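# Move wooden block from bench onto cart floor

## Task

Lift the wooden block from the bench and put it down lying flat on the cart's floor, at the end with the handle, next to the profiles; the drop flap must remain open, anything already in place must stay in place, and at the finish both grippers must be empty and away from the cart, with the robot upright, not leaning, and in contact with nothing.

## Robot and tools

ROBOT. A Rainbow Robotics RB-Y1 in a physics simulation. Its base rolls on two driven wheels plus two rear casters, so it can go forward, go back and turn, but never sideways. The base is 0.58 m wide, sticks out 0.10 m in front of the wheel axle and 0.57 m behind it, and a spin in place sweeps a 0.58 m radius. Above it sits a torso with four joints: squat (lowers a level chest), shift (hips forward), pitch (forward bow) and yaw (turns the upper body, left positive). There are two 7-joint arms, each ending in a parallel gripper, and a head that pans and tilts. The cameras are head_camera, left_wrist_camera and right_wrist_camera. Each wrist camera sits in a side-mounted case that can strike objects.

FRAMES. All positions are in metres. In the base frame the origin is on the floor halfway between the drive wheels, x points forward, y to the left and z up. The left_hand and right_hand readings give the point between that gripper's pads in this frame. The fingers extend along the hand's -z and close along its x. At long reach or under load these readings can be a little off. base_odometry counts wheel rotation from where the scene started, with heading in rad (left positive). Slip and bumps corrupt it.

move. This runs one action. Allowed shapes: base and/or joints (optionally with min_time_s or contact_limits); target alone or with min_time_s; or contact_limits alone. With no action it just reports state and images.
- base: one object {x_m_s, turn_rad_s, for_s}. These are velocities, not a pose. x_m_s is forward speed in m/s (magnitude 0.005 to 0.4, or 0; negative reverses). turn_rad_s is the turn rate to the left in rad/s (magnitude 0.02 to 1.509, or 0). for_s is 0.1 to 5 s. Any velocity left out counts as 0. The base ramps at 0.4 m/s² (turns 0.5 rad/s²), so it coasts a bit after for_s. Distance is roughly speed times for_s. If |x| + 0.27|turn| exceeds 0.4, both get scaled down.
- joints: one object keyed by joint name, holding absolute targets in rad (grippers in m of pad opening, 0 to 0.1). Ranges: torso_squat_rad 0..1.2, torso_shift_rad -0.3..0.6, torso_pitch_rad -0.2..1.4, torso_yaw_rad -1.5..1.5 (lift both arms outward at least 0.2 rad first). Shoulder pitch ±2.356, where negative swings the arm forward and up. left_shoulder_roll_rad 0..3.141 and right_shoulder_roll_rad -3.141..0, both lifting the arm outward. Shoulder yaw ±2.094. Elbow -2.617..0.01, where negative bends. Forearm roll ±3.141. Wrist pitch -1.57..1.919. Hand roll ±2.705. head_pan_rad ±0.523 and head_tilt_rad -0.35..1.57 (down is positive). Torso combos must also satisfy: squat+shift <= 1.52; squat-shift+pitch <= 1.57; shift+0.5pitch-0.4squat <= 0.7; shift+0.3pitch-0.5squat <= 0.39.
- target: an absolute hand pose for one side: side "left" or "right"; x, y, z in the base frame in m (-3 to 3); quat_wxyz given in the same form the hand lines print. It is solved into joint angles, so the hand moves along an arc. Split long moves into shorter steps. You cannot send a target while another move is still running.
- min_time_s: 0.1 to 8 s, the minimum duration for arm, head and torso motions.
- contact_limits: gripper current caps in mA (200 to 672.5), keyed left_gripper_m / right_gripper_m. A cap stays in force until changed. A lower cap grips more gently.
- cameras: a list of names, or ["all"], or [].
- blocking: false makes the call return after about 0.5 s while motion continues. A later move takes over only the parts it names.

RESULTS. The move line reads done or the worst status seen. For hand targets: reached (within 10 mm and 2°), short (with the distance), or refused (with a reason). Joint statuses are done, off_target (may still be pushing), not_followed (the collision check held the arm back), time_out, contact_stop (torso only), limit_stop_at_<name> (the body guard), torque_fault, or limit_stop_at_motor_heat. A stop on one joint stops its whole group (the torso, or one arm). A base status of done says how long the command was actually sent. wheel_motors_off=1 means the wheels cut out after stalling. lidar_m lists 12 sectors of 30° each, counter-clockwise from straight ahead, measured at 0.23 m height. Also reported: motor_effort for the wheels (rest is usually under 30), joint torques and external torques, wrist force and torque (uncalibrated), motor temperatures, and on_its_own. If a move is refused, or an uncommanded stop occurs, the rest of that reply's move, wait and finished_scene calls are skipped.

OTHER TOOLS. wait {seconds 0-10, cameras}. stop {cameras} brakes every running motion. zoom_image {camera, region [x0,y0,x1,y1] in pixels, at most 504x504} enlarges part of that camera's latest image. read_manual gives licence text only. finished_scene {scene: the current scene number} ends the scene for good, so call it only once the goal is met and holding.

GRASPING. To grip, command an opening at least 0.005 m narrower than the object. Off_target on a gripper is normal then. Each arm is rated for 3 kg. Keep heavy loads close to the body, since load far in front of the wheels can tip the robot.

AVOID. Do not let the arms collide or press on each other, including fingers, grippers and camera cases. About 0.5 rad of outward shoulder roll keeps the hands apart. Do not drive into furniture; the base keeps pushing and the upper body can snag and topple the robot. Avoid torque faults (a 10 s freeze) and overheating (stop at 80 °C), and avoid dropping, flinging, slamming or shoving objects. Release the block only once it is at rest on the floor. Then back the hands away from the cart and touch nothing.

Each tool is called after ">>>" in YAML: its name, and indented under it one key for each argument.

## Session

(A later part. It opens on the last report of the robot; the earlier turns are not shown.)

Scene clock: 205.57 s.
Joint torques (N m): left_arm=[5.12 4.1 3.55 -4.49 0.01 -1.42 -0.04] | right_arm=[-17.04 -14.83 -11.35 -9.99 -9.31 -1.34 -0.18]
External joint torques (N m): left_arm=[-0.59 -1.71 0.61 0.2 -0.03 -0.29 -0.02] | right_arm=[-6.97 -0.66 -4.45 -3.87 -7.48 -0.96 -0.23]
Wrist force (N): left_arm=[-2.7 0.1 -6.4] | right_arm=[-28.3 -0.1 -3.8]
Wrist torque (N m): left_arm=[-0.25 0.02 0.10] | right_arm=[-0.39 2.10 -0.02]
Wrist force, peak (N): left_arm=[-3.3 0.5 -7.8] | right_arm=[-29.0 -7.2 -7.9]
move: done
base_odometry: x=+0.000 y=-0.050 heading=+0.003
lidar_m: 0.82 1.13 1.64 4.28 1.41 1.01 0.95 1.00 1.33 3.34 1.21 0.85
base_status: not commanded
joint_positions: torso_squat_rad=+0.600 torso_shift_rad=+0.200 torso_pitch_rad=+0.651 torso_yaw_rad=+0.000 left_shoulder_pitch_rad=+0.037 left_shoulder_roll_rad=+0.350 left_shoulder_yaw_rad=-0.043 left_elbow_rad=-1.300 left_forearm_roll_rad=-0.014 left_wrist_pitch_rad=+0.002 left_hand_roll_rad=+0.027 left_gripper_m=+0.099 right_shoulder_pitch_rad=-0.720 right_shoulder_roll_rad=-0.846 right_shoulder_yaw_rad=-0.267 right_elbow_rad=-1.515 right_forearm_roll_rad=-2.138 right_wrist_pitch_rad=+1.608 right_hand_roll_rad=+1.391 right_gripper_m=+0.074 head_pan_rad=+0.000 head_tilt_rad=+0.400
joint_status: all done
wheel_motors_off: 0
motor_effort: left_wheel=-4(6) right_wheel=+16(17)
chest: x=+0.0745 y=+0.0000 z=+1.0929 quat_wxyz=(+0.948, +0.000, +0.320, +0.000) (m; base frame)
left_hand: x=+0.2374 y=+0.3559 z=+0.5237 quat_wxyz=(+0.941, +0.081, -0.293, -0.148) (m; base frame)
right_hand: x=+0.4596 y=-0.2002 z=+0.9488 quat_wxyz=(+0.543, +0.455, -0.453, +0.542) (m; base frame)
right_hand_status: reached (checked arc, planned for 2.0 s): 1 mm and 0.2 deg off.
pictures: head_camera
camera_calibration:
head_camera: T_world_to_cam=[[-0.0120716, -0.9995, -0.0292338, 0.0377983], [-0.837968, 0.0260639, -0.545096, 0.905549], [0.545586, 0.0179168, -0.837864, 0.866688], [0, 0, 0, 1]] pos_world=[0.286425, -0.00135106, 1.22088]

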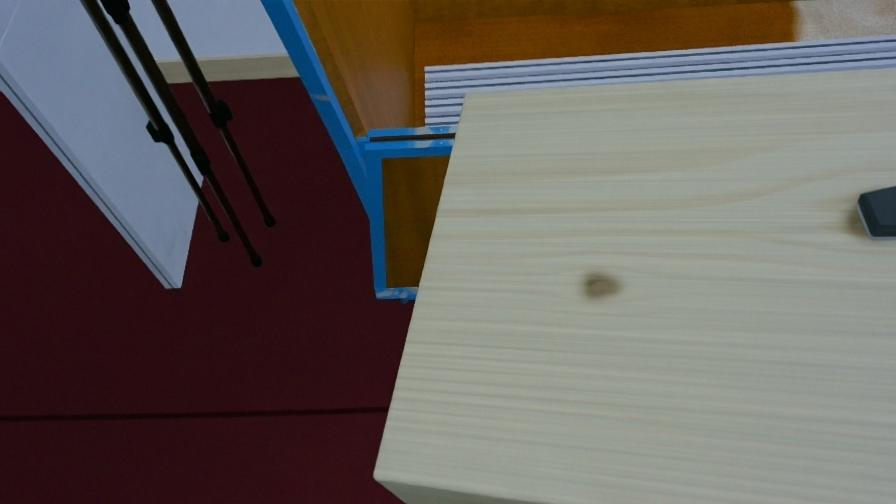

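>>> move:
  target: {"side": "right", "x": 0.39, "y": -0.20, "z": 0.97, "quat_wxyz": [0.5417, 0.4545, -0.4545, 0.5417]}
  min_time_s: 1.5

>>> move:
  joints: {"torso_squat_rad": 0.6, "torso_shift_rad": 0.35, "torso_pitch_rad": 1.0, "head_tilt_rad": 0.1}
  min_time_s: 2

>>> move:
  target: {"side": "right", "x": 0.45, "y": -0.16, "z": 0.85, "quat_wxyz": [0.5417, 0.4545, -0.4545, 0.5417]}
  min_time_s: 2
  cameras: ["head_camera", "left_wrist_camera"]

Scene clock: 210.37 s.
Joint torques (N m): left_arm=[5.27 4.04 3.91 -4.44 -0.02 -1.35 -0.05] | right_arm=[-10.65 -9.33 -11.89 -9.35 -9.33 -2.33 -0.21]
External joint torques (N m): left_arm=[-0.43 -1.76 0.97 0.24 -0.06 -0.22 -0.03] | right_arm=[-4.77 3.43 -4.93 -3.73 -7.54 -1.82 -0.26]
Wrist force (N): left_arm=[-2.7 0.4 -6.9] | right_arm=[-28.1 0.6 -4.0]
Wrist torque (N m): left_arm=[-0.29 -0.03 0.09] | right_arm=[-0.25 2.10 0.02]
Wrist force, peak (N): left_arm=[-3.1 -0.3 -7.5] | right_arm=[-29.4 0.8 -4.2]
move: done
base_odometry: x=+0.000 y=-0.050 heading=+0.003
lidar_m: 0.81 1.13 1.65 4.28 1.42 1.00 0.95 1.00 1.33 3.34 1.21 0.86
base_status: not commanded
joint_positions: torso_squat_rad=+0.600 torso_shift_rad=+0.200 torso_pitch_rad=+0.651 torso_yaw_rad=+0.000 left_shoulder_pitch_rad=+0.037 left_shoulder_roll_rad=+0.350 left_shoulder_yaw_rad=-0.043 left_elbow_rad=-1.300 left_forearm_roll_rad=-0.014 left_wrist_pitch_rad=+0.002 left_hand_roll_rad=+0.027 left_gripper_m=+0.099 right_shoulder_pitch_rad=-0.449 right_shoulder_roll_rad=-0.826 right_shoulder_yaw_rad=-0.416 right_elbow_rad=-1.850 right_forearm_roll_rad=-2.204 right_wrist_pitch_rad=+1.572 right_hand_roll_rad=+1.300 right_gripper_m=+0.074 head_pan_rad=+0.000 head_tilt_rad=+0.400
joint_status: all done
wheel_motors_off: 0
motor_effort: left_wheel=-4(5) right_wheel=+17(17)
chest: x=+0.0745 y=+0.0000 z=+1.0929 quat_wxyz=(+0.948, +0.000, +0.320, +0.000) (m; base frame)
left_hand: x=+0.2374 y=+0.3559 z=+0.5237 quat_wxyz=(+0.941, +0.081, -0.293, -0.148) (m; base frame)
right_hand: x=+0.3899 y=-0.2001 z=+0.9691 quat_wxyz=(+0.540, +0.457, -0.451, +0.544) (m; base frame)
right_hand_status: reached (checked arc, planned for 1.5 s): 1 mm and 0.6 deg off.
camera_calibration:
head_camera: T_world_to_cam=[[-0.0120716, -0.9995, -0.0292338, 0.0377971], [-0.837968, 0.0260639, -0.545096, 0.905465], [0.545586, 0.0179168, -0.837864, 0.866742], [0, 0, 0, 1]] pos_world=[0.286325, -0.00135106, 1.22088]
left_wrist_camera: T_world_to_cam=[[0.796202, -0.298919, 0.526031, -0.358706], [-0.446698, -0.876827, 0.177864, 0.353935], [0.408071, -0.376593, -0.831658, 0.545261], [0, 0, 0, 1]] pos_world=[0.221199, 0.408457, 0.579209]
right_wrist_camera: T_world_to_cam=[[0.0272659, -0.149631, -0.988366, 0.916098], [-0.856267, -0.513687, 0.0541464, 0.205707], [-0.515813, 0.844829, -0.14213, 0.580116], [0, 0, 0, 1]] pos_world=[0.450393, -0.247354, 0.976754]

Scene clock: 212.70 s.
Joint torques (N m): left_arm=[12.88 2.9 2.17 -1.12 0.01 -0.9 -0.05] | right_arm=[-5.88 -7.49 -9.59 -10.27 -9.63 1.02 -0.33]
External joint torques (N m): left_arm=[-0.77 -1.04 0.33 0.16 -0.01 -0.35 -0.04] | right_arm=[-5.27 2.99 -3.04 -4.45 -7.77 0.87 -0.38]
Wrist force (N): left_arm=[-0.9 0.5 -7.2] | right_arm=[-26.3 -8.4 -3.9]
Wrist torque (N m): left_arm=[-0.27 0.11 0.10] | right_arm=[-0.97 1.94 0.01]
Wrist force, peak (N): left_arm=[-1.1 -0.4 -8.1] | right_arm=[-27.3 -8.3 -4.7]
move: done
base_odometry: x=+0.001 y=-0.050 heading=+0.003
lidar_m: 0.80 1.11 1.64 4.27 1.41 1.00 0.95 0.99 1.35 3.34 1.21 0.85
base_status: not commanded
joint_positions: torso_squat_rad=+0.600 torso_shift_rad=+0.350 torso_pitch_rad=+1.001 torso_yaw_rad=+0.000 left_shoulder_pitch_rad=+0.037 left_shoulder_roll_rad=+0.350 left_shoulder_yaw_rad=-0.043 left_elbow_rad=-1.300 left_forearm_roll_rad=-0.014 left_wrist_pitch_rad=+0.002 left_hand_roll_rad=+0.027 left_gripper_m=+0.099 right_shoulder_pitch_rad=-0.449 right_shoulder_roll_rad=-0.825 right_shoulder_yaw_rad=-0.416 right_elbow_rad=-1.850 right_forearm_roll_rad=-2.204 right_wrist_pitch_rad=+1.571 right_hand_roll_rad=+1.300 right_gripper_m=+0.074 head_pan_rad=+0.000 head_tilt_rad=+0.100
joint_status: all done
wheel_motors_off: 0
motor_effort: left_wheel=-6(7) right_wheel=+14(18)
chest: x=+0.2308 y=+0.0000 z=+0.9901 quat_wxyz=(+0.877, +0.000, +0.480, +0.000) (m; base frame)
left_hand: x=+0.1887 y=+0.3559 z=+0.3997 quat_wxyz=(+0.978, +0.054, -0.124, -0.159) (m; base frame)
right_hand: x=+0.4849 y=-0.2002 z=+0.7658 quat_wxyz=(+0.611, +0.544, -0.350, +0.456) (m; base frame)
camera_calibration:
head_camera: T_world_to_cam=[[-0.0135147, -0.9995, -0.0285956, 0.0354383], [-0.864135, 0.0260633, -0.502585, 0.949491], [0.503079, 0.0179182, -0.864055, 0.671094], [0, 0, 0, 1]] pos_world=[0.483354, -0.00135107, 1.05808]
left_wrist_camera: T_world_to_cam=[[0.928306, -0.298878, 0.221179, -0.157757], [-0.358615, -0.876813, 0.320304, 0.280698], [0.0982002, -0.376658, -0.921133, 0.556173], [0, 0, 0, 1]] pos_world=[0.192493, 0.408457, 0.457293]
right_wrist_camera: T_world_to_cam=[[-0.313197, -0.149357, -0.93787, 0.838915], [-0.786465, -0.51277, 0.344295, 0.0421609], [-0.532335, 0.845434, 0.0431343, 0.466589], [0, 0, 0, 1]] pos_world=[0.544285, -0.247554, 0.752152]

Scene clock: 215.03 s.
Joint torques (N m): left_arm=[12.82 2.65 2.73 -1.17 0 -0.75 0.04] | right_arm=[-1.12 -3 -7.67 -9.94 -9.45 -2.07 0.23]
External joint torques (N m): left_arm=[-0.82 -1.29 0.89 0.11 -0.02 -0.21 0.05] | right_arm=[-2.9 4.53 -2.14 -4.33 -7.68 -1.6 0.18]
Wrist force (N): left_arm=[-1.1 -0.3 -7.9] | right_arm=[-27.5 0.9 -4.3]
Wrist torque (N m): left_arm=[-0.14 0.04 0.16] | right_arm=[-0.13 2.11 0.01]
Wrist force, peak (N): left_arm=[-0.8 0.7 -8.4] | right_arm=[-28.6 0.2 -4.8]
move: done
base_odometry: x=+0.001 y=-0.050 heading=+0.003
lidar_m: 0.81 1.12 1.65 4.28 1.41 1.01 0.95 1.00 1.34 3.35 1.20 0.85
base_status: not commanded
joint_positions: torso_squat_rad=+0.600 torso_shift_rad=+0.350 torso_pitch_rad=+1.001 torso_yaw_rad=+0.000 left_shoulder_pitch_rad=+0.037 left_shoulder_roll_rad=+0.350 left_shoulder_yaw_rad=-0.043 left_elbow_rad=-1.300 left_forearm_roll_rad=-0.014 left_wrist_pitch_rad=+0.002 left_hand_roll_rad=+0.027 left_gripper_m=+0.099 right_shoulder_pitch_rad=-0.282 right_shoulder_roll_rad=-0.704 right_shoulder_yaw_rad=-0.632 right_elbow_rad=-2.330 right_forearm_roll_rad=-2.214 right_wrist_pitch_rad=+1.448 right_hand_roll_rad=+1.328 right_gripper_m=+0.074 head_pan_rad=+0.000 head_tilt_rad=+0.100
joint_status: all done
wheel_motors_off: 0
motor_effort: left_wheel=-6(7) right_wheel=+14(15)
chest: x=+0.2308 y=+0.0000 z=+0.9901 quat_wxyz=(+0.877, +0.000, +0.480, +0.000) (m; base frame)
left_hand: x=+0.1887 y=+0.3559 z=+0.3997 quat_wxyz=(+0.978, +0.054, -0.124, -0.159) (m; base frame)
right_hand: x=+0.4500 y=-0.1603 z=+0.8492 quat_wxyz=(+0.542, +0.454, -0.453, +0.542) (m; base frame)
right_hand_status: reached (checked arc, planned for 2.0 s): 1 mm and 0.1 deg off.
pictures: head_camera, left_wrist_camera
camera_calibration:
head_camera: T_world_to_cam=[[-0.0135147, -0.9995, -0.0285956, 0.0354383], [-0.864135, 0.0260633, -0.502585, 0.949491], [0.503079, 0.0179182, -0.864055, 0.671094], [0, 0, 0, 1]] pos_world=[0.483354, -0.00135107, 1.05808]
left_wrist_camera: T_world_to_cam=[[0.928306, -0.298878, 0.221179, -0.157757], [-0.358615, -0.876813, 0.320304, 0.280698], [0.0982002, -0.376658, -0.921133, 0.556173], [0, 0, 0, 1]] pos_world=[0.192493, 0.408457, 0.457293]

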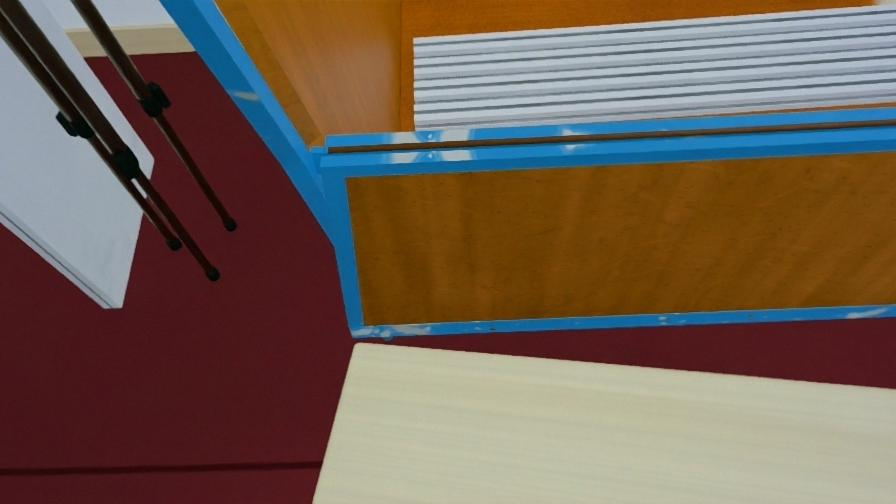

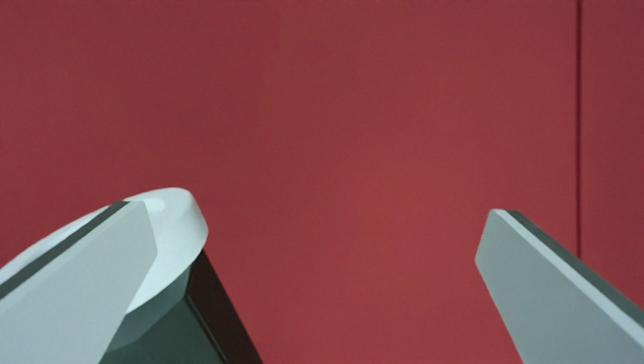

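>>> move:
  base: {"turn_rad_s": -0.4, "for_s": 1.5}

>>> move:
  base: {"x_m_s": 0.25, "for_s": 1.7667}

>>> move:
  base: {"turn_rad_s": 0.4, "for_s": 1.5}
  cameras: ["head_camera"]

>>> move:
  target: {"side": "right", "x": 0.45, "y": 0.07, "z": 0.84, "quat_wxyz": [0.5417, 0.4545, -0.4545, 0.5417]}
  min_time_s: 2.5
  cameras: ["head_camera"]

Scene clock: 225.17 s.
Joint torques (N m): left_arm=[12.63 3.2 2.59 -1.07 -0.1 -0.78 -0.08] | right_arm=[-1.17 -3.45 -7.26 -9.96 -9.38 -2.02 0.15]
External joint torques (N m): left_arm=[-1.01 -0.74 0.76 0.21 -0.12 -0.23 -0.07] | right_arm=[-2.96 4.09 -1.73 -4.35 -7.61 -1.55 0.1]
Wrist force (N): left_arm=[-1.2 0.3 -7.2] | right_arm=[-27.7 1.1 -4.8]
Wrist torque (N m): left_arm=[-0.19 0.00 0.13] | right_arm=[-0.26 2.09 0.00]
Wrist force, peak (N): left_arm=[-1.3 1.5 -8.2] | right_arm=[-28.7 0.6 -4.8]
move: done
base_odometry: x=+0.000 y=-0.050 heading=-0.597
lidar_m: 0.88 0.82 0.85 1.65 4.44 1.55 1.05 0.97 0.99 1.24 2.63 1.33
base_status: done (sent for 1.5 of 1.5 s)
joint_positions: torso_squat_rad=+0.600 torso_shift_rad=+0.350 torso_pitch_rad=+1.001 torso_yaw_rad=+0.000 left_shoulder_pitch_rad=+0.037 left_shoulder_roll_rad=+0.350 left_shoulder_yaw_rad=-0.043 left_elbow_rad=-1.300 left_forearm_roll_rad=-0.014 left_wrist_pitch_rad=+0.002 left_hand_roll_rad=+0.027 left_gripper_m=+0.099 right_shoulder_pitch_rad=-0.282 right_shoulder_roll_rad=-0.704 right_shoulder_yaw_rad=-0.632 right_elbow_rad=-2.330 right_forearm_roll_rad=-2.214 right_wrist_pitch_rad=+1.448 right_hand_roll_rad=+1.328 right_gripper_m=+0.074 head_pan_rad=+0.000 head_tilt_rad=+0.100
joint_status: not commanded
wheel_motors_off: 0
motor_effort: left_wheel=+14(28) right_wheel=-8(32)
chest: x=+0.2308 y=+0.0000 z=+0.9901 quat_wxyz=(+0.877, +0.000, +0.480, +0.000) (m; base frame)
left_hand: x=+0.1887 y=+0.3559 z=+0.3996 quat_wxyz=(+0.978, +0.054, -0.124, -0.159) (m; base frame)
right_hand: x=+0.4500 y=-0.1603 z=+0.8492 quat_wxyz=(+0.542, +0.454, -0.453, +0.542) (m; base frame)
camera_calibration:
head_camera: T_world_to_cam=[[-0.0135147, -0.9995, -0.0285956, 0.0354383], [-0.864135, 0.0260633, -0.502585, 0.949491], [0.503079, 0.0179182, -0.864055, 0.671094], [0, 0, 0, 1]] pos_world=[0.483354, -0.00135107, 1.05808]
left_wrist_camera: T_world_to_cam=[[0.928306, -0.298878, 0.221179, -0.157757], [-0.358615, -0.876813, 0.320304, 0.280698], [0.0982002, -0.376658, -0.921133, 0.556173], [0, 0, 0, 1]] pos_world=[0.192493, 0.408457, 0.457293]
right_wrist_camera: T_world_to_cam=[[0.0278813, -0.149984, -0.988295, 0.801501], [-0.861049, -0.505808, 0.0524701, 0.288874], [-0.507757, 0.849508, -0.143246, 0.55843], [0, 0, 0, 1]] pos_world=[0.509935, -0.208064, 0.856955]

Scene clock: 227.93 s.
Joint torques (N m): left_arm=[12.77 2.84 2.4 -1 0 -0.74 -0.12] | right_arm=[-1.55 -3.8 -6.89 -9.79 -9.34 -1.92 0.05]
External joint torques (N m): left_arm=[-0.87 -1.1 0.56 0.28 -0.02 -0.2 -0.11] | right_arm=[-3.34 3.73 -1.37 -4.19 -7.57 -1.48 0]
Wrist force (N): left_arm=[-0.9 1.3 -7.7] | right_arm=[-28.2 1.0 -4.7]
Wrist torque (N m): left_arm=[-0.35 0.05 0.12] | right_arm=[-0.26 2.08 0.02]
Wrist force, peak (N): left_arm=[-0.4 -0.1 -8.5] | right_arm=[-29.3 -1.0 -4.8]
move: done
base_odometry: x=+0.366 y=-0.298 heading=-0.596
lidar_m: 0.49 0.45 0.47 0.62 3.57 2.13 1.43 1.32 1.33 1.71 3.62 0.75
base_status: done (sent for 1.77 of 1.77 s)
joint_positions: torso_squat_rad=+0.600 torso_shift_rad=+0.350 torso_pitch_rad=+1.001 torso_yaw_rad=+0.000 left_shoulder_pitch_rad=+0.037 left_shoulder_roll_rad=+0.350 left_shoulder_yaw_rad=-0.043 left_elbow_rad=-1.300 left_forearm_roll_rad=-0.014 left_wrist_pitch_rad=+0.002 left_hand_roll_rad=+0.027 left_gripper_m=+0.099 right_shoulder_pitch_rad=-0.282 right_shoulder_roll_rad=-0.704 right_shoulder_yaw_rad=-0.632 right_elbow_rad=-2.330 right_forearm_roll_rad=-2.214 right_wrist_pitch_rad=+1.448 right_hand_roll_rad=+1.328 right_gripper_m=+0.074 head_pan_rad=+0.000 head_tilt_rad=+0.100
joint_status: not commanded
wheel_motors_off: 0
motor_effort: left_wheel=+5(44) right_wheel=-4(20)
chest: x=+0.2308 y=+0.0000 z=+0.9901 quat_wxyz=(+0.877, +0.000, +0.480, +0.000) (m; base frame)
left_hand: x=+0.1887 y=+0.3559 z=+0.3996 quat_wxyz=(+0.978, +0.054, -0.124, -0.159) (m; base frame)
right_hand: x=+0.4500 y=-0.1603 z=+0.8492 quat_wxyz=(+0.542, +0.454, -0.453, +0.542) (m; base frame)
camera_calibration:
head_camera: T_world_to_cam=[[-0.0135147, -0.9995, -0.0285956, 0.0354383], [-0.864135, 0.0260633, -0.502585, 0.949491], [0.503079, 0.0179182, -0.864055, 0.671094], [0, 0, 0, 1]] pos_world=[0.483354, -0.00135107, 1.05808]
left_wrist_camera: T_world_to_cam=[[0.928314, -0.298859, 0.221171, -0.157741], [-0.358594, -0.876819, 0.320309, 0.280726], [0.0981999, -0.376658, -0.921133, 0.556081], [0, 0, 0, 1]] pos_world=[0.192493, 0.408457, 0.457193]
right_wrist_camera: T_world_to_cam=[[0.0277471, -0.149951, -0.988304, 0.801485], [-0.861093, -0.505724, 0.0525559, 0.288845], [-0.50769, 0.849563, -0.143154, 0.558314], [0, 0, 0, 1]] pos_world=[0.509935, -0.208064, 0.856855]

Scene clock: 230.60 s.
Joint torques (N m): left_arm=[12.68 2.58 2.76 -1.07 -0.03 -0.71 -0.01] | right_arm=[-1.69 -3.86 -7.22 -9.89 -9.3 -1.96 0.17]
External joint torques (N m): left_arm=[-0.97 -1.36 0.92 0.21 -0.05 -0.17 0] | right_arm=[-3.48 3.68 -1.7 -4.28 -7.53 -1.5 0.12]
Wrist force (N): left_arm=[0.0 -0.3 -7.5] | right_arm=[-27.9 0.8 -5.0]
Wrist torque (N m): left_arm=[-0.15 0.17 0.10] | right_arm=[-0.22 2.05 -0.03]
Wrist force, peak (N): left_arm=[-0.8 1.4 -8.4] | right_arm=[-28.5 0.8 -3.7]
move: done
base_odometry: x=+0.366 y=-0.298 heading=+0.003
lidar_m: 0.45 0.48 0.96 4.40 1.95 1.39 1.30 1.36 1.83 4.59 0.69 0.49
base_status: done (sent for 1.5 of 1.5 s)
joint_positions: torso_squat_rad=+0.600 torso_shift_rad=+0.350 torso_pitch_rad=+1.001 torso_yaw_rad=+0.000 left_shoulder_pitch_rad=+0.037 left_shoulder_roll_rad=+0.350 left_shoulder_yaw_rad=-0.043 left_elbow_rad=-1.300 left_forearm_roll_rad=-0.014 left_wrist_pitch_rad=+0.002 left_hand_roll_rad=+0.027 left_gripper_m=+0.099 right_shoulder_pitch_rad=-0.282 right_shoulder_roll_rad=-0.704 right_shoulder_yaw_rad=-0.632 right_elbow_rad=-2.330 right_forearm_roll_rad=-2.214 right_wrist_pitch_rad=+1.448 right_hand_roll_rad=+1.328 right_gripper_m=+0.074 head_pan_rad=+0.000 head_tilt_rad=+0.100
joint_status: not commanded
wheel_motors_off: 0
motor_effort: left_wheel=-7(32) right_wheel=+12(26)
chest: x=+0.2308 y=+0.0001 z=+0.9901 quat_wxyz=(+0.877, +0.000, +0.480, +0.000) (m; base frame)
left_hand: x=+0.1887 y=+0.3559 z=+0.3996 quat_wxyz=(+0.978, +0.054, -0.124, -0.159) (m; base frame)
right_hand: x=+0.4500 y=-0.1602 z=+0.8492 quat_wxyz=(+0.542, +0.454, -0.453, +0.542) (m; base frame)
pictures: head_camera
camera_calibration:
head_camera: T_world_to_cam=[[-0.0135637, -0.999502, -0.0285085, 0.03547], [-0.864133, 0.0260618, -0.502588, 0.94949], [0.50308, 0.0178182, -0.864056, 0.671093], [0, 0, 0, 1]] pos_world=[0.483354, -0.00125082, 1.05808]

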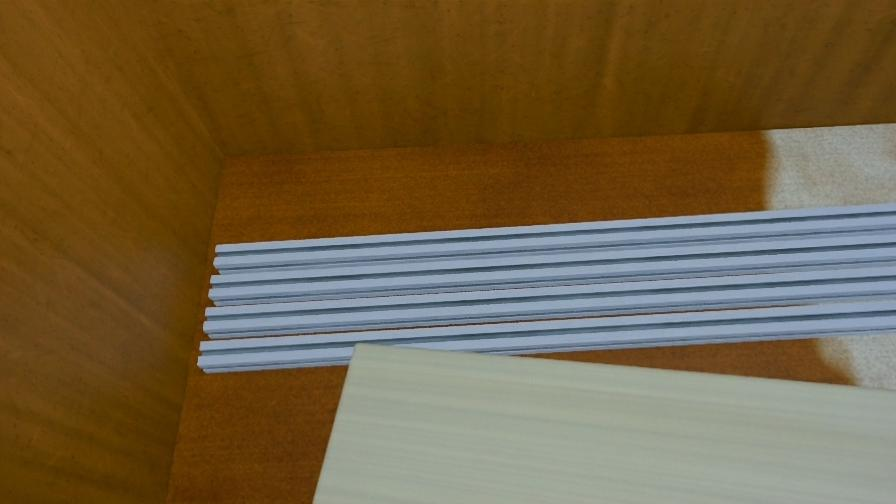

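Scene clock: 233.43 s.
Joint torques (N m): left_arm=[12.75 2.95 2.59 -1.15 -0.06 -0.85 -0.09] | right_arm=[-10.34 8.49 -0.5 -19.04 -6.02 -6.42 -0.25]
External joint torques (N m): left_arm=[-0.89 -0.98 0.76 0.13 -0.08 -0.31 -0.08] | right_arm=[-6.37 9.05 1.03 -10.32 -4.98 -5.13 -0.3]
Wrist force (N): left_arm=[-0.7 0.8 -7.7] | right_arm=[-27.0 1.3 -4.7]
Wrist torque (N m): left_arm=[-0.30 0.12 0.07] | right_arm=[-0.22 2.10 0.02]
Wrist force, peak (N): left_arm=[-0.5 0.9 -8.3] | right_arm=[-28.7 0.2 -6.0]
move: done
base_odometry: x=+0.366 y=-0.298 heading=+0.003
lidar_m: 0.46 0.47 0.96 4.38 1.92 1.37 1.30 1.37 1.82 4.59 0.67 0.48
base_status: not commanded
joint_positions: torso_squat_rad=+0.600 torso_shift_rad=+0.350 torso_pitch_rad=+1.001 torso_yaw_rad=+0.000 left_shoulder_pitch_rad=+0.037 left_shoulder_roll_rad=+0.350 left_shoulder_yaw_rad=-0.043 left_elbow_rad=-1.300 left_forearm_roll_rad=-0.014 left_wrist_pitch_rad=+0.002 left_hand_roll_rad=+0.027 left_gripper_m=+0.099 right_shoulder_pitch_rad=-0.736 right_shoulder_roll_rad=-0.493 right_shoulder_yaw_rad=+0.276 right_elbow_rad=-2.509 right_forearm_roll_rad=-1.231 right_wrist_pitch_rad=+1.066 right_hand_roll_rad=+0.792 right_gripper_m=+0.074 head_pan_rad=+0.000 head_tilt_rad=+0.100
joint_status: all done
wheel_motors_off: 0
motor_effort: left_wheel=-8(9) right_wheel=+16(16)
chest: x=+0.2308 y=+0.0001 z=+0.9901 quat_wxyz=(+0.877, +0.000, +0.480, +0.000) (m; base frame)
left_hand: x=+0.1887 y=+0.3558 z=+0.3996 quat_wxyz=(+0.978, +0.054, -0.124, -0.159) (m; base frame)
right_hand: x=+0.4502 y=+0.0694 z=+0.8379 quat_wxyz=(+0.543, +0.454, -0.453, +0.542) (m; base frame)
right_hand_status: reached (checked arc, planned for 2.5 s): 2 mm and 0.3 deg off.
pictures: head_camera
camera_calibration:
head_camera: T_world_to_cam=[[-0.0135255, -0.999506, -0.0283726, 0.0353077], [-0.864133, 0.0259606, -0.502594, 0.949497], [0.503082, 0.0177198, -0.864057, 0.671093], [0, 0, 0, 1]] pos_world=[0.483354, -0.00125087, 1.05808]

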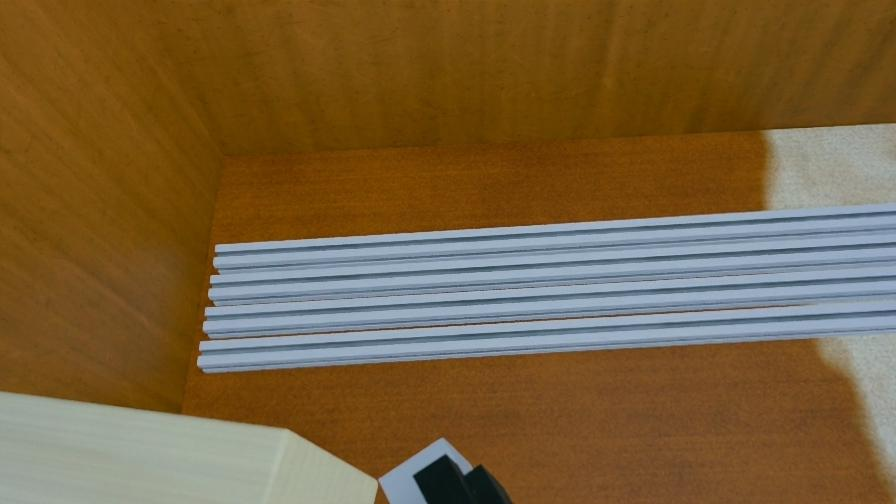

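>>> move:
  joints: {"left_shoulder_pitch_rad": 0.5, "left_elbow_rad": -1.4}

>>> move:
  base: {"x_m_s": 0.15, "turn_rad_s": 0.028, "for_s": 1.1}
  joints: {"head_tilt_rad": 0.35}
  cameras: ["head_camera", "right_wrist_camera"]

Scene clock: 240.03 s.
Joint torques (N m): left_arm=[17.49 2.77 2.45 1.81 0.04 -0.22 -0.04] | right_arm=[-10.55 8.59 -0.47 -19.12 -5.96 -6.47 -0.21]
External joint torques (N m): left_arm=[-2.85 -1.13 0.62 -0.74 0.02 -0.37 -0.05] | right_arm=[-6.58 9.15 1.06 -10.4 -4.92 -5.13 -0.26]
Wrist force (N): left_arm=[1.0 0.5 -7.6] | right_arm=[-27.5 0.5 -4.9]
Wrist torque (N m): left_arm=[-0.25 0.19 0.09] | right_arm=[-0.35 2.11 0.00]
Wrist force, peak (N): left_arm=[0.3 0.4 -9.0] | right_arm=[-28.6 0.8 -4.5]
move: done
base_odometry: x=+0.366 y=-0.298 heading=+0.003
lidar_m: 0.45 0.48 0.96 4.38 1.94 1.37 1.30 1.37 1.82 4.59 0.68 0.49
base_status: not commanded
joint_positions: torso_squat_rad=+0.600 torso_shift_rad=+0.350 torso_pitch_rad=+1.001 torso_yaw_rad=+0.000 left_shoulder_pitch_rad=+0.500 left_shoulder_roll_rad=+0.350 left_shoulder_yaw_rad=-0.043 left_elbow_rad=-1.400 left_forearm_roll_rad=-0.014 left_wrist_pitch_rad=+0.002 left_hand_roll_rad=+0.027 left_gripper_m=+0.099 right_shoulder_pitch_rad=-0.736 right_shoulder_roll_rad=-0.493 right_shoulder_yaw_rad=+0.276 right_elbow_rad=-2.509 right_forearm_roll_rad=-1.231 right_wrist_pitch_rad=+1.066 right_hand_roll_rad=+0.792 right_gripper_m=+0.074 head_pan_rad=+0.000 head_tilt_rad=+0.100
joint_status: all done
wheel_motors_off: 0
motor_effort: left_wheel=-9(10) right_wheel=+17(17)
chest: x=+0.2308 y=+0.0001 z=+0.9902 quat_wxyz=(+0.877, +0.000, +0.480, +0.000) (m; base frame)
left_hand: x=-0.0322 y=+0.3996 z=+0.5178 quat_wxyz=(+0.986, +0.080, +0.054, -0.138) (m; base frame)
right_hand: x=+0.4501 y=+0.0694 z=+0.8380 quat_wxyz=(+0.543, +0.454, -0.453, +0.542) (m; base frame)
camera_calibration:
head_camera: T_world_to_cam=[[-0.0135229, -0.999506, -0.0283718, 0.0353042], [-0.864089, 0.0259595, -0.50267, 0.949469], [0.503158, 0.0177182, -0.864013, 0.67106], [0, 0, 0, 1]] pos_world=[0.483254, -0.00125087, 1.05808]
left_wrist_camera: T_world_to_cam=[[0.962778, -0.235334, -0.132952, 0.193244], [-0.1831, -0.929674, 0.319657, 0.229208], [-0.198828, -0.283415, -0.93816, 0.6651], [0, 0, 0, 1]] pos_world=[-0.0118422, 0.447065, 0.576394]
right_wrist_camera: T_world_to_cam=[[0.0268795, -0.153185, -0.987832, 0.825052], [-0.861365, -0.505014, 0.0548754, 0.403921], [-0.507275, 0.849409, -0.145523, 0.363486], [0, 0, 0, 1]] pos_world=[0.510134, 0.021623, 0.845743]

Scene clock: 241.83 s.
Joint torques (N m): left_arm=[18.91 2.74 2.5 2.44 -0.01 -0.17 -0.04] | right_arm=[-10.07 8.46 -1.03 -19.2 -6.06 -6.63 -0.09]
External joint torques (N m): left_arm=[-1.45 -1.16 0.67 -0.11 -0.02 -0.32 -0.05] | right_arm=[-6.1 9.02 0.5 -10.48 -5 -5.31 -0.14]
Wrist force (N): left_arm=[1.9 -0.3 -7.9] | right_arm=[-27.6 1.9 -5.3]
Wrist torque (N m): left_arm=[-0.20 0.27 0.07] | right_arm=[-0.06 2.08 0.04]
Wrist force, peak (N): left_arm=[1.8 -0.7 -8.6] | right_arm=[-29.3 -0.6 -5.0]
move: done
base_odometry: x=+0.531 y=-0.295 heading=+0.033
lidar_m: 0.29 0.31 0.42 4.24 2.11 1.53 1.47 1.55 2.13 4.27 0.44 0.30
base_status: done (sent for 1.1 of 1.1 s)
joint_positions: torso_squat_rad=+0.600 torso_shift_rad=+0.350 torso_pitch_rad=+1.001 torso_yaw_rad=+0.000 left_shoulder_pitch_rad=+0.500 left_shoulder_roll_rad=+0.350 left_shoulder_yaw_rad=-0.043 left_elbow_rad=-1.400 left_forearm_roll_rad=-0.014 left_wrist_pitch_rad=+0.002 left_hand_roll_rad=+0.027 left_gripper_m=+0.099 right_shoulder_pitch_rad=-0.736 right_shoulder_roll_rad=-0.493 right_shoulder_yaw_rad=+0.277 right_elbow_rad=-2.509 right_forearm_roll_rad=-1.231 right_wrist_pitch_rad=+1.066 right_hand_roll_rad=+0.792 right_gripper_m=+0.074 head_pan_rad=+0.000 head_tilt_rad=+0.350
joint_status: all done
wheel_motors_off: 0
motor_effort: left_wheel=-6(20) right_wheel=+6(46)
chest: x=+0.2308 y=+0.0001 z=+0.9901 quat_wxyz=(+0.877, +0.000, +0.480, +0.000) (m; base frame)
left_hand: x=-0.0319 y=+0.3996 z=+0.5176 quat_wxyz=(+0.986, +0.080, +0.054, -0.138) (m; base frame)
right_hand: x=+0.4501 y=+0.0695 z=+0.8379 quat_wxyz=(+0.543, +0.454, -0.452, +0.542) (m; base frame)
pictures: head_camera, right_wrist_camera
camera_calibration:
head_camera: T_world_to_cam=[[-0.0201508, -0.999508, -0.0240477, 0.0334699], [-0.961598, 0.0259604, -0.273232, 0.742006], [0.273722, 0.0176184, -0.961647, 0.870757], [0, 0, 0, 1]] pos_world=[0.47584, -0.00115062, 1.04091]
right_wrist_camera: T_world_to_cam=[[0.026851, -0.1531, -0.987846, 0.825092], [-0.861249, -0.50521, 0.0548897, 0.403904], [-0.507474, 0.849307, -0.145423, 0.363419], [0, 0, 0, 1]] pos_world=[0.510133, 0.0217235, 0.845743]

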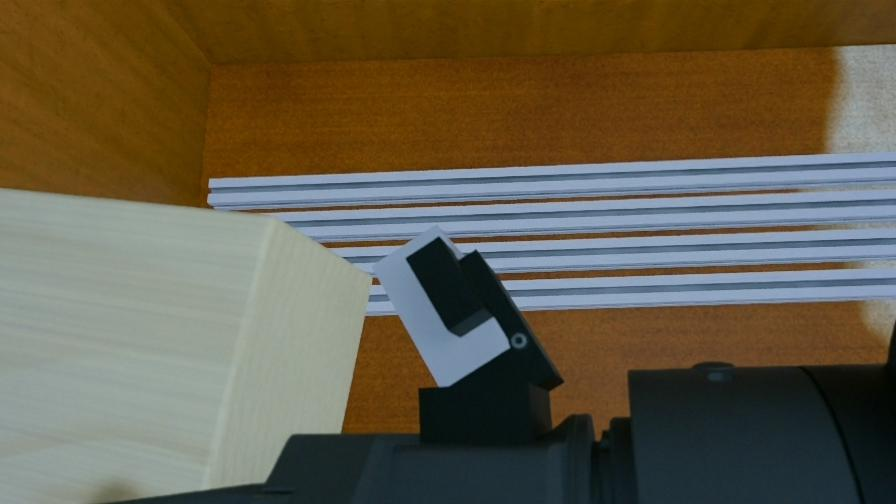

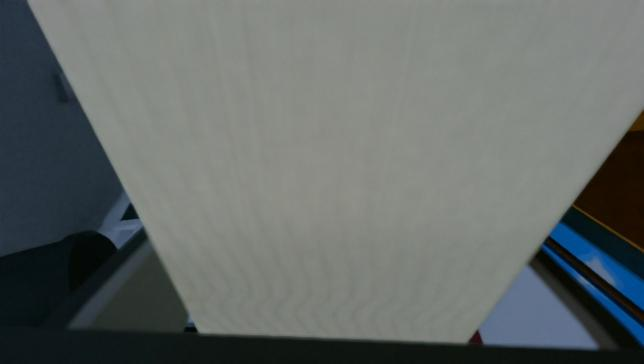

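>>> move:
  target: {"side": "right", "x": 0.49, "y": 0.02, "z": 0.78, "quat_wxyz": [0.5417, 0.4545, -0.4545, 0.5417]}
  min_time_s: 1.5

>>> move:
  joints: {"torso_yaw_rad": 0.3}
  min_time_s: 1.5

>>> move:
  target: {"side": "right", "x": 0.49, "y": 0.02, "z": 0.78, "quat_wxyz": [0.5417, 0.4545, -0.4545, 0.5417]}
  min_time_s: 1.5
  cameras: ["head_camera"]

Scene clock: 252.80 s.
Joint torques (N m): left_arm=[18.32 2.89 2.58 2.46 -0.09 -0.16 -0.03] | right_arm=[-8.82 1.77 -5.09 -18.52 -7.99 -3.55 -0.12]
External joint torques (N m): left_arm=[-2.04 -1 0.75 -0.08 -0.11 -0.31 -0.03] | right_arm=[-4.56 5.04 -2.09 -9.75 -6.59 -2.8 -0.17]
Wrist force (N): left_arm=[1.4 0.4 -7.6] | right_arm=[-27.6 1.2 -4.6]
Wrist torque (N m): left_arm=[-0.22 0.22 0.12] | right_arm=[-0.21 2.11 -0.03]
Wrist force, peak (N): left_arm=[1.4 -0.3 -9.0] | right_arm=[-28.4 0.2 -5.8]
move: done
base_odometry: x=+0.531 y=-0.295 heading=+0.033
lidar_m: 0.29 0.30 0.45 4.26 2.09 1.52 1.47 1.54 2.14 4.27 0.42 0.30
base_status: not commanded
joint_positions: torso_squat_rad=+0.600 torso_shift_rad=+0.350 torso_pitch_rad=+1.001 torso_yaw_rad=+0.000 left_shoulder_pitch_rad=+0.500 left_shoulder_roll_rad=+0.350 left_shoulder_yaw_rad=-0.043 left_elbow_rad=-1.400 left_forearm_roll_rad=-0.014 left_wrist_pitch_rad=+0.002 left_hand_roll_rad=+0.027 left_gripper_m=+0.099 right_shoulder_pitch_rad=-0.690 right_shoulder_roll_rad=-0.594 right_shoulder_yaw_rad=+0.124 right_elbow_rad=-2.244 right_forearm_roll_rad=-1.587 right_wrist_pitch_rad=+1.045 right_hand_roll_rad=+1.170 right_gripper_m=+0.074 head_pan_rad=+0.000 head_tilt_rad=+0.350
joint_status: all done
wheel_motors_off: 0
motor_effort: left_wheel=-5(6) right_wheel=+7(7)
chest: x=+0.2308 y=+0.0001 z=+0.9901 quat_wxyz=(+0.877, +0.000, +0.480, +0.000) (m; base frame)
left_hand: x=-0.0319 y=+0.3996 z=+0.5176 quat_wxyz=(+0.986, +0.080, +0.054, -0.138) (m; base frame)
right_hand: x=+0.4899 y=+0.0194 z=+0.7785 quat_wxyz=(+0.544, +0.453, -0.453, +0.542) (m; base frame)
right_hand_status: reached (checked arc, planned for 1.5 s): 2 mm and 0.3 deg off.
camera_calibration:
head_camera: T_world_to_cam=[[-0.0201508, -0.999508, -0.0240477, 0.0334699], [-0.961598, 0.0259604, -0.273232, 0.742006], [0.273722, 0.0176184, -0.961647, 0.870757], [0, 0, 0, 1]] pos_world=[0.47584, -0.00115062, 1.04091]
left_wrist_camera: T_world_to_cam=[[0.962799, -0.235455, -0.132584, 0.192856], [-0.18331, -0.92961, 0.319722, 0.229115], [-0.198532, -0.283525, -0.938189, 0.665086], [0, 0, 0, 1]] pos_world=[-0.0116421, 0.446965, 0.576293]
right_wrist_camera: T_world_to_cam=[[0.0265757, -0.152606, -0.98793, 0.757797], [-0.861894, -0.504131, 0.0546882, 0.416548], [-0.506391, 0.850037, -0.144928, 0.416587], [0, 0, 0, 1]] pos_world=[0.549837, -0.0284757, 0.786245]

Scene clock: 254.60 s.
Joint torques (N m): left_arm=[18.2 7.41 5.64 2.86 -0.04 -0.05 0.04] | right_arm=[-11.25 5.85 -2.43 -18.84 -7.96 -3.57 -0.08]
External joint torques (N m): left_arm=[-1.27 -1.47 0.98 -0.09 -0.07 -0.31 0.03] | right_arm=[-5.45 5.92 -1.27 -9.79 -6.51 -2.8 -0.13]
Wrist force (N): left_arm=[2.1 -0.9 -7.5] | right_arm=[-28.7 1.1 2.3]
Wrist torque (N m): left_arm=[-0.14 0.24 0.03] | right_arm=[-0.16 2.11 0.00]
Wrist force, peak (N): left_arm=[1.3 0.2 -8.2] | right_arm=[-28.8 1.4 2.4]
move: done
base_odometry: x=+0.531 y=-0.295 heading=+0.033
lidar_m: 0.28 0.29 0.44 4.22 2.10 1.51 1.47 1.54 2.12 4.26 0.43 0.30
base_status: not commanded
joint_positions: torso_squat_rad=+0.600 torso_shift_rad=+0.350 torso_pitch_rad=+1.001 torso_yaw_rad=+0.300 left_shoulder_pitch_rad=+0.500 left_shoulder_roll_rad=+0.350 left_shoulder_yaw_rad=-0.043 left_elbow_rad=-1.400 left_forearm_roll_rad=-0.014 left_wrist_pitch_rad=+0.002 left_hand_roll_rad=+0.027 left_gripper_m=+0.099 right_shoulder_pitch_rad=-0.690 right_shoulder_roll_rad=-0.594 right_shoulder_yaw_rad=+0.124 right_elbow_rad=-2.244 right_forearm_roll_rad=-1.587 right_wrist_pitch_rad=+1.045 right_hand_roll_rad=+1.170 right_gripper_m=+0.074 head_pan_rad=+0.000 head_tilt_rad=+0.350
joint_status: all done
wheel_motors_off: 0
motor_effort: left_wheel=-5(6) right_wheel=+5(7)
chest: x=+0.2308 y=+0.0001 z=+0.9901 quat_wxyz=(+0.868, +0.072, +0.474, +0.131) (m; base frame)
left_hand: x=-0.1018 y=+0.4574 z=+0.6266 quat_wxyz=(+0.976, +0.199, +0.077, -0.050) (m; base frame)
right_hand: x=+0.4792 y=+0.1125 z=+0.7952 quat_wxyz=(+0.437, +0.553, -0.479, +0.523) (m; base frame)
camera_calibration:
head_camera: T_world_to_cam=[[0.138989, -0.952103, -0.272365, 0.242583], [-0.958791, -0.0605591, -0.277582, 0.745587], [0.247792, 0.299722, -0.921285, 0.836701], [0, 0, 0, 1]] pos_world=[0.473819, 0.0253381, 1.04387]
left_wrist_camera: T_world_to_cam=[[0.985125, -0.0384574, -0.16748, 0.222301], [-0.026218, -0.996862, 0.0746878, 0.435467], [-0.169826, -0.0691858, -0.983042, 0.702895], [0, 0, 0, 1]] pos_world=[-0.0882072, 0.49128, 0.695683]
right_wrist_camera: T_world_to_cam=[[0.0304658, 0.104072, -0.994103, 0.762948], [-0.769265, -0.632588, -0.0898005, 0.538276], [-0.638203, 0.767465, 0.0607866, 0.243391], [0, 0, 0, 1]] pos_world=[0.546166, 0.0743113, 0.791992]

Scene clock: 256.43 s.
Joint torques (N m): left_arm=[18.1 7.35 5.52 2.81 0.01 -0.03 0.01] | right_arm=[-6.95 -0.18 -4.2 -18.2 -6.77 -5.27 -0.31]
External joint torques (N m): left_arm=[-1.37 -1.53 0.85 -0.14 -0.03 -0.29 0] | right_arm=[-5.08 3.74 -1.38 -9.92 -5.56 -4.18 -0.36]
Wrist force (N): left_arm=[2.6 -1.1 -6.5] | right_arm=[-27.8 0.7 -4.8]
Wrist torque (N m): left_arm=[-0.18 0.34 0.06] | right_arm=[-0.20 2.04 0.00]
Wrist force, peak (N): left_arm=[1.8 -2.1 -7.9] | right_arm=[-29.3 1.8 -4.0]
move: done
base_odometry: x=+0.531 y=-0.295 heading=+0.033
lidar_m: 0.29 0.30 0.44 4.24 2.11 1.53 1.48 1.54 2.11 4.26 0.40 0.31
base_status: not commanded
joint_positions: torso_squat_rad=+0.600 torso_shift_rad=+0.350 torso_pitch_rad=+1.001 torso_yaw_rad=+0.300 left_shoulder_pitch_rad=+0.500 left_shoulder_roll_rad=+0.350 left_shoulder_yaw_rad=-0.043 left_elbow_rad=-1.400 left_forearm_roll_rad=-0.014 left_wrist_pitch_rad=+0.002 left_hand_roll_rad=+0.027 left_gripper_m=+0.099 right_shoulder_pitch_rad=-0.402 right_shoulder_roll_rad=-0.785 right_shoulder_yaw_rad=-0.198 right_elbow_rad=-2.517 right_forearm_roll_rad=-1.536 right_wrist_pitch_rad=+1.039 right_hand_roll_rad=+0.959 right_gripper_m=+0.074 head_pan_rad=+0.000 head_tilt_rad=+0.350
joint_status: all done
wheel_motors_off: 0
motor_effort: left_wheel=-6(7) right_wheel=+6(8)
chest: x=+0.2308 y=+0.0001 z=+0.9901 quat_wxyz=(+0.868, +0.072, +0.474, +0.131) (m; base frame)
left_hand: x=-0.1018 y=+0.4574 z=+0.6266 quat_wxyz=(+0.976, +0.199, +0.077, -0.050) (m; base frame)
right_hand: x=+0.4900 y=+0.0204 z=+0.7785 quat_wxyz=(+0.543, +0.453, -0.452, +0.543) (m; base frame)
right_hand_status: reached (checked arc, planned for 1.5 s): 2 mm and 0.3 deg off.
pictures: head_camera
camera_calibration:
head_camera: T_world_to_cam=[[0.138989, -0.952103, -0.272365, 0.242583], [-0.958791, -0.0605591, -0.277582, 0.745587], [0.247792, 0.299722, -0.921285, 0.836701], [0, 0, 0, 1]] pos_world=[0.473819, 0.0253381, 1.04387]

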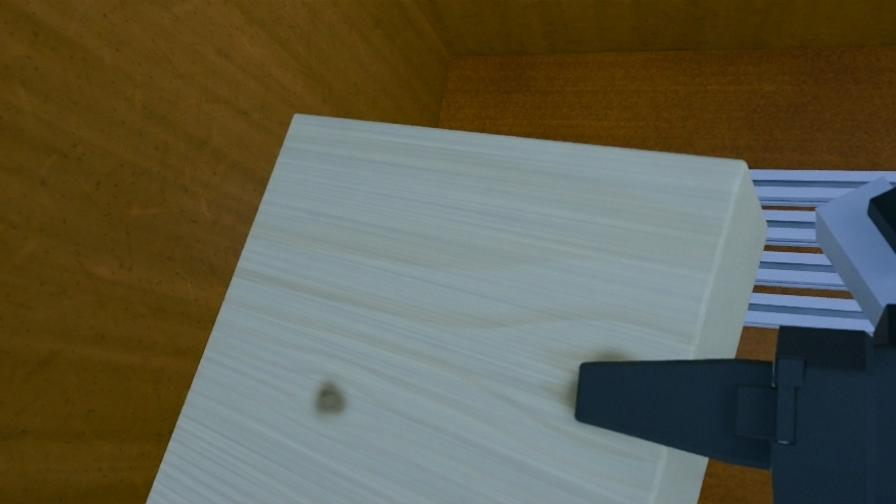

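>>> move:
  joints: {"torso_yaw_rad": 0.6}
  min_time_s: 1.5

>>> move:
  target: {"side": "right", "x": 0.49, "y": 0.05, "z": 0.77, "quat_wxyz": [0.5417, 0.4545, -0.4545, 0.5417]}
  min_time_s: 1.5
  cameras: ["head_camera"]

Scene clock: 260.47 s.
Joint torques (N m): left_arm=[15.41 11.48 8.61 2.69 -0.05 0 0.01] | right_arm=[-8.79 1.79 -2.7 -18.25 -6.88 -5.54 -0.35]
External joint torques (N m): left_arm=[-1.42 -1.93 1.33 -0.05 -0.1 -0.27 -0.01] | right_arm=[-5.31 3.64 -1.44 -9.81 -5.64 -4.42 -0.4]
Wrist force (N): left_arm=[1.6 -3.2 -6.6] | right_arm=[-28.8 1.1 1.7]
Wrist torque (N m): left_arm=[0.05 0.24 0.05] | right_arm=[-0.15 2.12 0.03]
Wrist force, peak (N): left_arm=[2.0 -1.1 -8.1] | right_arm=[-28.8 0.3 -4.6]
move: done
base_odometry: x=+0.531 y=-0.295 heading=+0.033
lidar_m: 0.29 0.31 0.43 4.24 2.11 1.53 1.47 1.55 2.11 4.27 0.43 0.31
base_status: not commanded
joint_positions: torso_squat_rad=+0.600 torso_shift_rad=+0.350 torso_pitch_rad=+1.001 torso_yaw_rad=+0.600 left_shoulder_pitch_rad=+0.500 left_shoulder_roll_rad=+0.350 left_shoulder_yaw_rad=-0.043 left_elbow_rad=-1.400 left_forearm_roll_rad=-0.014 left_wrist_pitch_rad=+0.002 left_hand_roll_rad=+0.027 left_gripper_m=+0.099 right_shoulder_pitch_rad=-0.402 right_shoulder_roll_rad=-0.785 right_shoulder_yaw_rad=-0.198 right_elbow_rad=-2.517 right_forearm_roll_rad=-1.536 right_wrist_pitch_rad=+1.039 right_hand_roll_rad=+0.959 right_gripper_m=+0.074 head_pan_rad=+0.000 head_tilt_rad=+0.350
joint_status: all done
wheel_motors_off: 0
motor_effort: left_wheel=-6(7) right_wheel=+7(8)
chest: x=+0.2308 y=+0.0001 z=+0.9901 quat_wxyz=(+0.838, +0.142, +0.458, +0.259) (m; base frame)
left_hand: x=-0.1777 y=+0.4744 z=+0.7452 quat_wxyz=(+0.944, +0.313, +0.098, +0.039) (m; base frame)
right_hand: x=+0.4791 y=+0.1135 z=+0.7954 quat_wxyz=(+0.437, +0.553, -0.479, +0.523) (m; base frame)
camera_calibration:
head_camera: T_world_to_cam=[[0.283379, -0.819692, -0.497796, 0.43244], [-0.942328, -0.14161, -0.303255, 0.767226], [0.178083, 0.555024, -0.812549, 0.745184], [0, 0, 0, 1]] pos_world=[0.46773, 0.0495201, 1.05343]
left_wrist_camera: T_world_to_cam=[[0.975049, 0.16193, -0.151851, 0.209072], [0.134498, -0.975119, -0.17622, 0.646787], [-0.176608, 0.151399, -0.972568, 0.693999], [0, 0, 0, 1]] pos_world=[-0.168281, 0.491768, 0.820686]
right_wrist_camera: T_world_to_cam=[[0.0312549, 0.103456, -0.994143, 0.762876], [-0.768332, -0.633678, -0.0900998, 0.538814], [-0.639287, 0.766648, 0.0596833, 0.244049], [0, 0, 0, 1]] pos_world=[0.546162, 0.0754099, 0.792389]

Scene clock: 262.30 s.
Joint torques (N m): left_arm=[15.68 11.77 8.58 2.65 0.01 0.03 0.06] | right_arm=[-5.63 -1.87 -3.26 -16.35 -7.15 -5.22 -0.31]
External joint torques (N m): left_arm=[-1.15 -1.63 1.3 -0.09 -0.05 -0.24 0.04] | right_arm=[-5.1 1.54 -0.92 -8.48 -5.88 -4.18 -0.36]
Wrist force (N): left_arm=[1.6 -2.9 -7.1] | right_arm=[-28.1 -0.3 -2.1]
Wrist torque (N m): left_arm=[-0.02 0.25 0.08] | right_arm=[-0.34 2.09 -0.03]
Wrist force, peak (N): left_arm=[2.1 -3.1 -7.2] | right_arm=[-29.1 0.5 -2.4]
move: short
base_odometry: x=+0.531 y=-0.295 heading=+0.033
lidar_m: 0.29 0.31 0.43 4.24 2.10 1.53 1.47 1.54 2.12 4.28 0.43 0.30
base_status: not commanded
joint_positions: torso_squat_rad=+0.600 torso_shift_rad=+0.350 torso_pitch_rad=+1.001 torso_yaw_rad=+0.600 left_shoulder_pitch_rad=+0.500 left_shoulder_roll_rad=+0.350 left_shoulder_yaw_rad=-0.043 left_elbow_rad=-1.400 left_forearm_roll_rad=-0.014 left_wrist_pitch_rad=+0.002 left_hand_roll_rad=+0.027 left_gripper_m=+0.099 right_shoulder_pitch_rad=-0.164 right_shoulder_roll_rad=-0.828 right_shoulder_yaw_rad=-0.535 right_elbow_rad=-2.615 right_forearm_roll_rad=-1.629 right_wrist_pitch_rad=+1.105 right_hand_roll_rad=+0.924 right_gripper_m=+0.074 head_pan_rad=+0.000 head_tilt_rad=+0.350
joint_status: all done
wheel_motors_off: 0
motor_effort: left_wheel=-6(6) right_wheel=+6(8)
chest: x=+0.2308 y=+0.0001 z=+0.9901 quat_wxyz=(+0.838, +0.142, +0.458, +0.259) (m; base frame)
left_hand: x=-0.1777 y=+0.4744 z=+0.7452 quat_wxyz=(+0.944, +0.313, +0.098, +0.039) (m; base frame)
right_hand: x=+0.4906 y=+0.0498 z=+0.7683 quat_wxyz=(+0.506, +0.496, -0.451, +0.542) (m; base frame)
right_hand_status: short (checked arc, as near as the solve gets, planned for 1.5 s): 2 mm and 6.3 deg off. The place is met; only the turn is off.
pictures: head_camera
camera_calibration:
head_camera: T_world_to_cam=[[0.283379, -0.819692, -0.497796, 0.43244], [-0.942328, -0.14161, -0.303255, 0.767226], [0.178083, 0.555024, -0.812549, 0.745184], [0, 0, 0, 1]] pos_world=[0.46773, 0.0495201, 1.05343]

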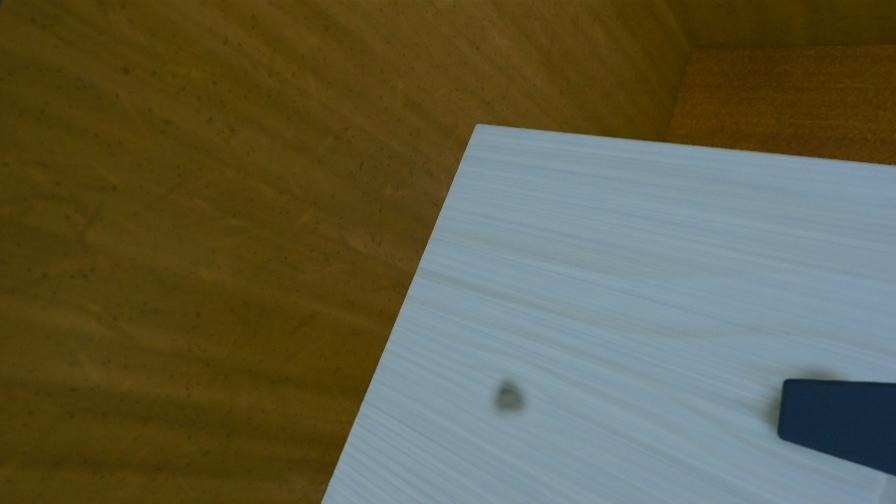

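>>> move:
  target: {"side": "right", "x": 0.495, "y": 0.05, "z": 0.70, "quat_wxyz": [0.5417, 0.4545, -0.4545, 0.5417]}
  min_time_s: 1.5

>>> move:
  joints: {"head_pan_rad": -0.52, "head_tilt_rad": 0.3}
  cameras: ["head_camera", "right_wrist_camera"]

Scene clock: 265.37 s.
Joint torques (N m): left_arm=[15.66 11.23 8.36 2.55 0.02 0.07 0.02] | right_arm=[-4.35 2.69 0.84 -18.43 -7.57 -3.95 0.12]
External joint torques (N m): left_arm=[-1.17 -2.18 1.08 -0.19 -0.04 -0.2 0] | right_arm=[-4.97 4.79 2.56 -9.49 -6.17 -3.16 0.07]
Wrist force (N): left_arm=[2.1 -2.6 -6.4] | right_arm=[-27.7 0.8 -4.6]
Wrist torque (N m): left_arm=[-0.06 0.27 0.07] | right_arm=[-0.18 2.05 0.03]
Wrist force, peak (N): left_arm=[2.4 -3.6 -6.8] | right_arm=[-28.8 1.3 -5.1]
move: done
base_odometry: x=+0.531 y=-0.295 heading=+0.033
lidar_m: 0.29 0.31 0.43 4.23 2.10 1.53 1.46 1.56 2.13 4.26 0.42 0.30
base_status: not commanded
joint_positions: torso_squat_rad=+0.600 torso_shift_rad=+0.350 torso_pitch_rad=+1.001 torso_yaw_rad=+0.600 left_shoulder_pitch_rad=+0.500 left_shoulder_roll_rad=+0.350 left_shoulder_yaw_rad=-0.043 left_elbow_rad=-1.400 left_forearm_roll_rad=-0.014 left_wrist_pitch_rad=+0.002 left_hand_roll_rad=+0.027 left_gripper_m=+0.099 right_shoulder_pitch_rad=-0.081 right_shoulder_roll_rad=-0.710 right_shoulder_yaw_rad=-0.468 right_elbow_rad=-2.491 right_forearm_roll_rad=-1.514 right_wrist_pitch_rad=+1.072 right_hand_roll_rad=+1.147 right_gripper_m=+0.074 head_pan_rad=+0.000 head_tilt_rad=+0.350
joint_status: all done
wheel_motors_off: 0
motor_effort: left_wheel=-6(6) right_wheel=+7(7)
chest: x=+0.2308 y=+0.0001 z=+0.9901 quat_wxyz=(+0.838, +0.142, +0.458, +0.259) (m; base frame)
left_hand: x=-0.1777 y=+0.4744 z=+0.7452 quat_wxyz=(+0.944, +0.313, +0.098, +0.039) (m; base frame)
right_hand: x=+0.4951 y=+0.0495 z=+0.6985 quat_wxyz=(+0.543, +0.454, -0.453, +0.542) (m; base frame)
right_hand_status: reached (checked arc, planned for 1.5 s): 2 mm and 0.2 deg off.
camera_calibration:
head_camera: T_world_to_cam=[[0.283379, -0.819692, -0.497796, 0.43244], [-0.942328, -0.14161, -0.303255, 0.767226], [0.178083, 0.555024, -0.812549, 0.745184], [0, 0, 0, 1]] pos_world=[0.46773, 0.0495201, 1.05343]
left_wrist_camera: T_world_to_cam=[[0.975049, 0.16193, -0.151851, 0.209072], [0.134498, -0.975119, -0.17622, 0.646787], [-0.176608, 0.151399, -0.972568, 0.693999], [0, 0, 0, 1]] pos_world=[-0.168281, 0.491768, 0.820686]
right_wrist_camera: T_world_to_cam=[[0.027808, -0.151744, -0.988029, 0.682703], [-0.861219, -0.505423, 0.0533854, 0.441208], [-0.507473, 0.849424, -0.14474, 0.38257], [0, 0, 0, 1]] pos_world=[0.555136, 0.00162908, 0.706349]

Scene clock: 266.37 s.
Joint torques (N m): left_arm=[15.55 11.7 8.39 2.57 0.01 -0.01 -0.16] | right_arm=[-4.57 2.28 0.57 -18.49 -7.6 -3.87 0.14]
External joint torques (N m): left_arm=[-1.28 -1.7 1.11 -0.17 -0.04 -0.28 -0.18] | right_arm=[-5.19 4.38 2.28 -9.55 -6.2 -3.08 0.09]
Wrist force (N): left_arm=[1.2 -2.1 -7.1] | right_arm=[-27.8 0.5 -5.0]
Wrist torque (N m): left_arm=[-0.15 0.21 0.05] | right_arm=[-0.15 2.05 0.02]
Wrist force, peak (N): left_arm=[1.9 -2.5 -7.2] | right_arm=[-28.0 0.9 -5.0]
move: done
base_odometry: x=+0.531 y=-0.295 heading=+0.033
lidar_m: 0.29 0.32 0.43 4.23 2.11 1.54 1.47 1.55 2.11 4.27 0.44 0.31
base_status: not commanded
joint_positions: torso_squat_rad=+0.600 torso_shift_rad=+0.350 torso_pitch_rad=+1.001 torso_yaw_rad=+0.600 left_shoulder_pitch_rad=+0.500 left_shoulder_roll_rad=+0.350 left_shoulder_yaw_rad=-0.043 left_elbow_rad=-1.400 left_forearm_roll_rad=-0.014 left_wrist_pitch_rad=+0.002 left_hand_roll_rad=+0.027 left_gripper_m=+0.099 right_shoulder_pitch_rad=-0.081 right_shoulder_roll_rad=-0.710 right_shoulder_yaw_rad=-0.468 right_elbow_rad=-2.491 right_forearm_roll_rad=-1.514 right_wrist_pitch_rad=+1.072 right_hand_roll_rad=+1.147 right_gripper_m=+0.074 head_pan_rad=-0.520 head_tilt_rad=+0.300
joint_status: all done
wheel_motors_off: 0
motor_effort: left_wheel=-6(6) right_wheel=+7(7)
chest: x=+0.2308 y=+0.0001 z=+0.9901 quat_wxyz=(+0.838, +0.142, +0.458, +0.259) (m; base frame)
left_hand: x=-0.1777 y=+0.4744 z=+0.7452 quat_wxyz=(+0.944, +0.313, +0.098, +0.039) (m; base frame)
right_hand: x=+0.4951 y=+0.0495 z=+0.6985 quat_wxyz=(+0.543, +0.454, -0.453, +0.542) (m; base frame)
pictures: head_camera, right_wrist_camera
camera_calibration:
head_camera: T_world_to_cam=[[0.0241547, -0.995445, -0.0922303, 0.101544], [-0.947462, 0.00663971, -0.319799, 0.785399], [0.318954, 0.0951094, -0.942986, 0.834475], [0, 0, 0, 1]] pos_world=[0.475524, 0.0165007, 1.04743]
right_wrist_camera: T_world_to_cam=[[0.027808, -0.151744, -0.988029, 0.682703], [-0.861219, -0.505423, 0.0533854, 0.441208], [-0.507473, 0.849424, -0.14474, 0.38257], [0, 0, 0, 1]] pos_world=[0.555136, 0.00162908, 0.706349]

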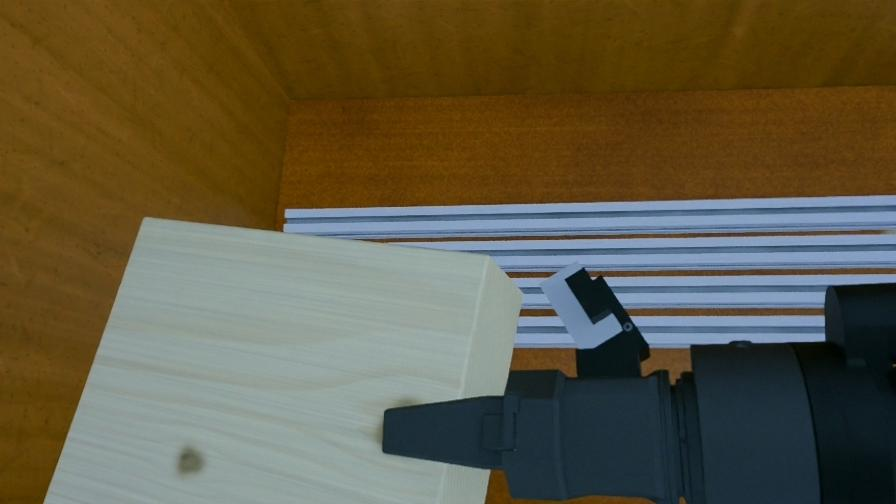

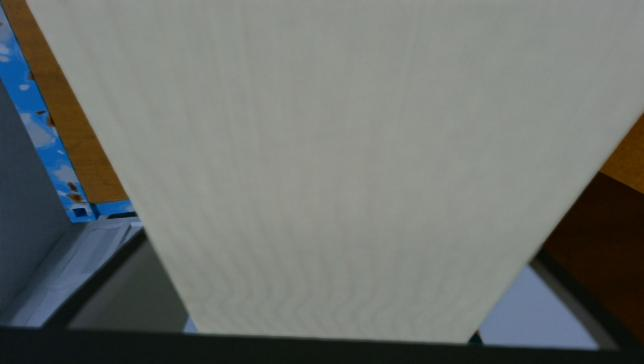

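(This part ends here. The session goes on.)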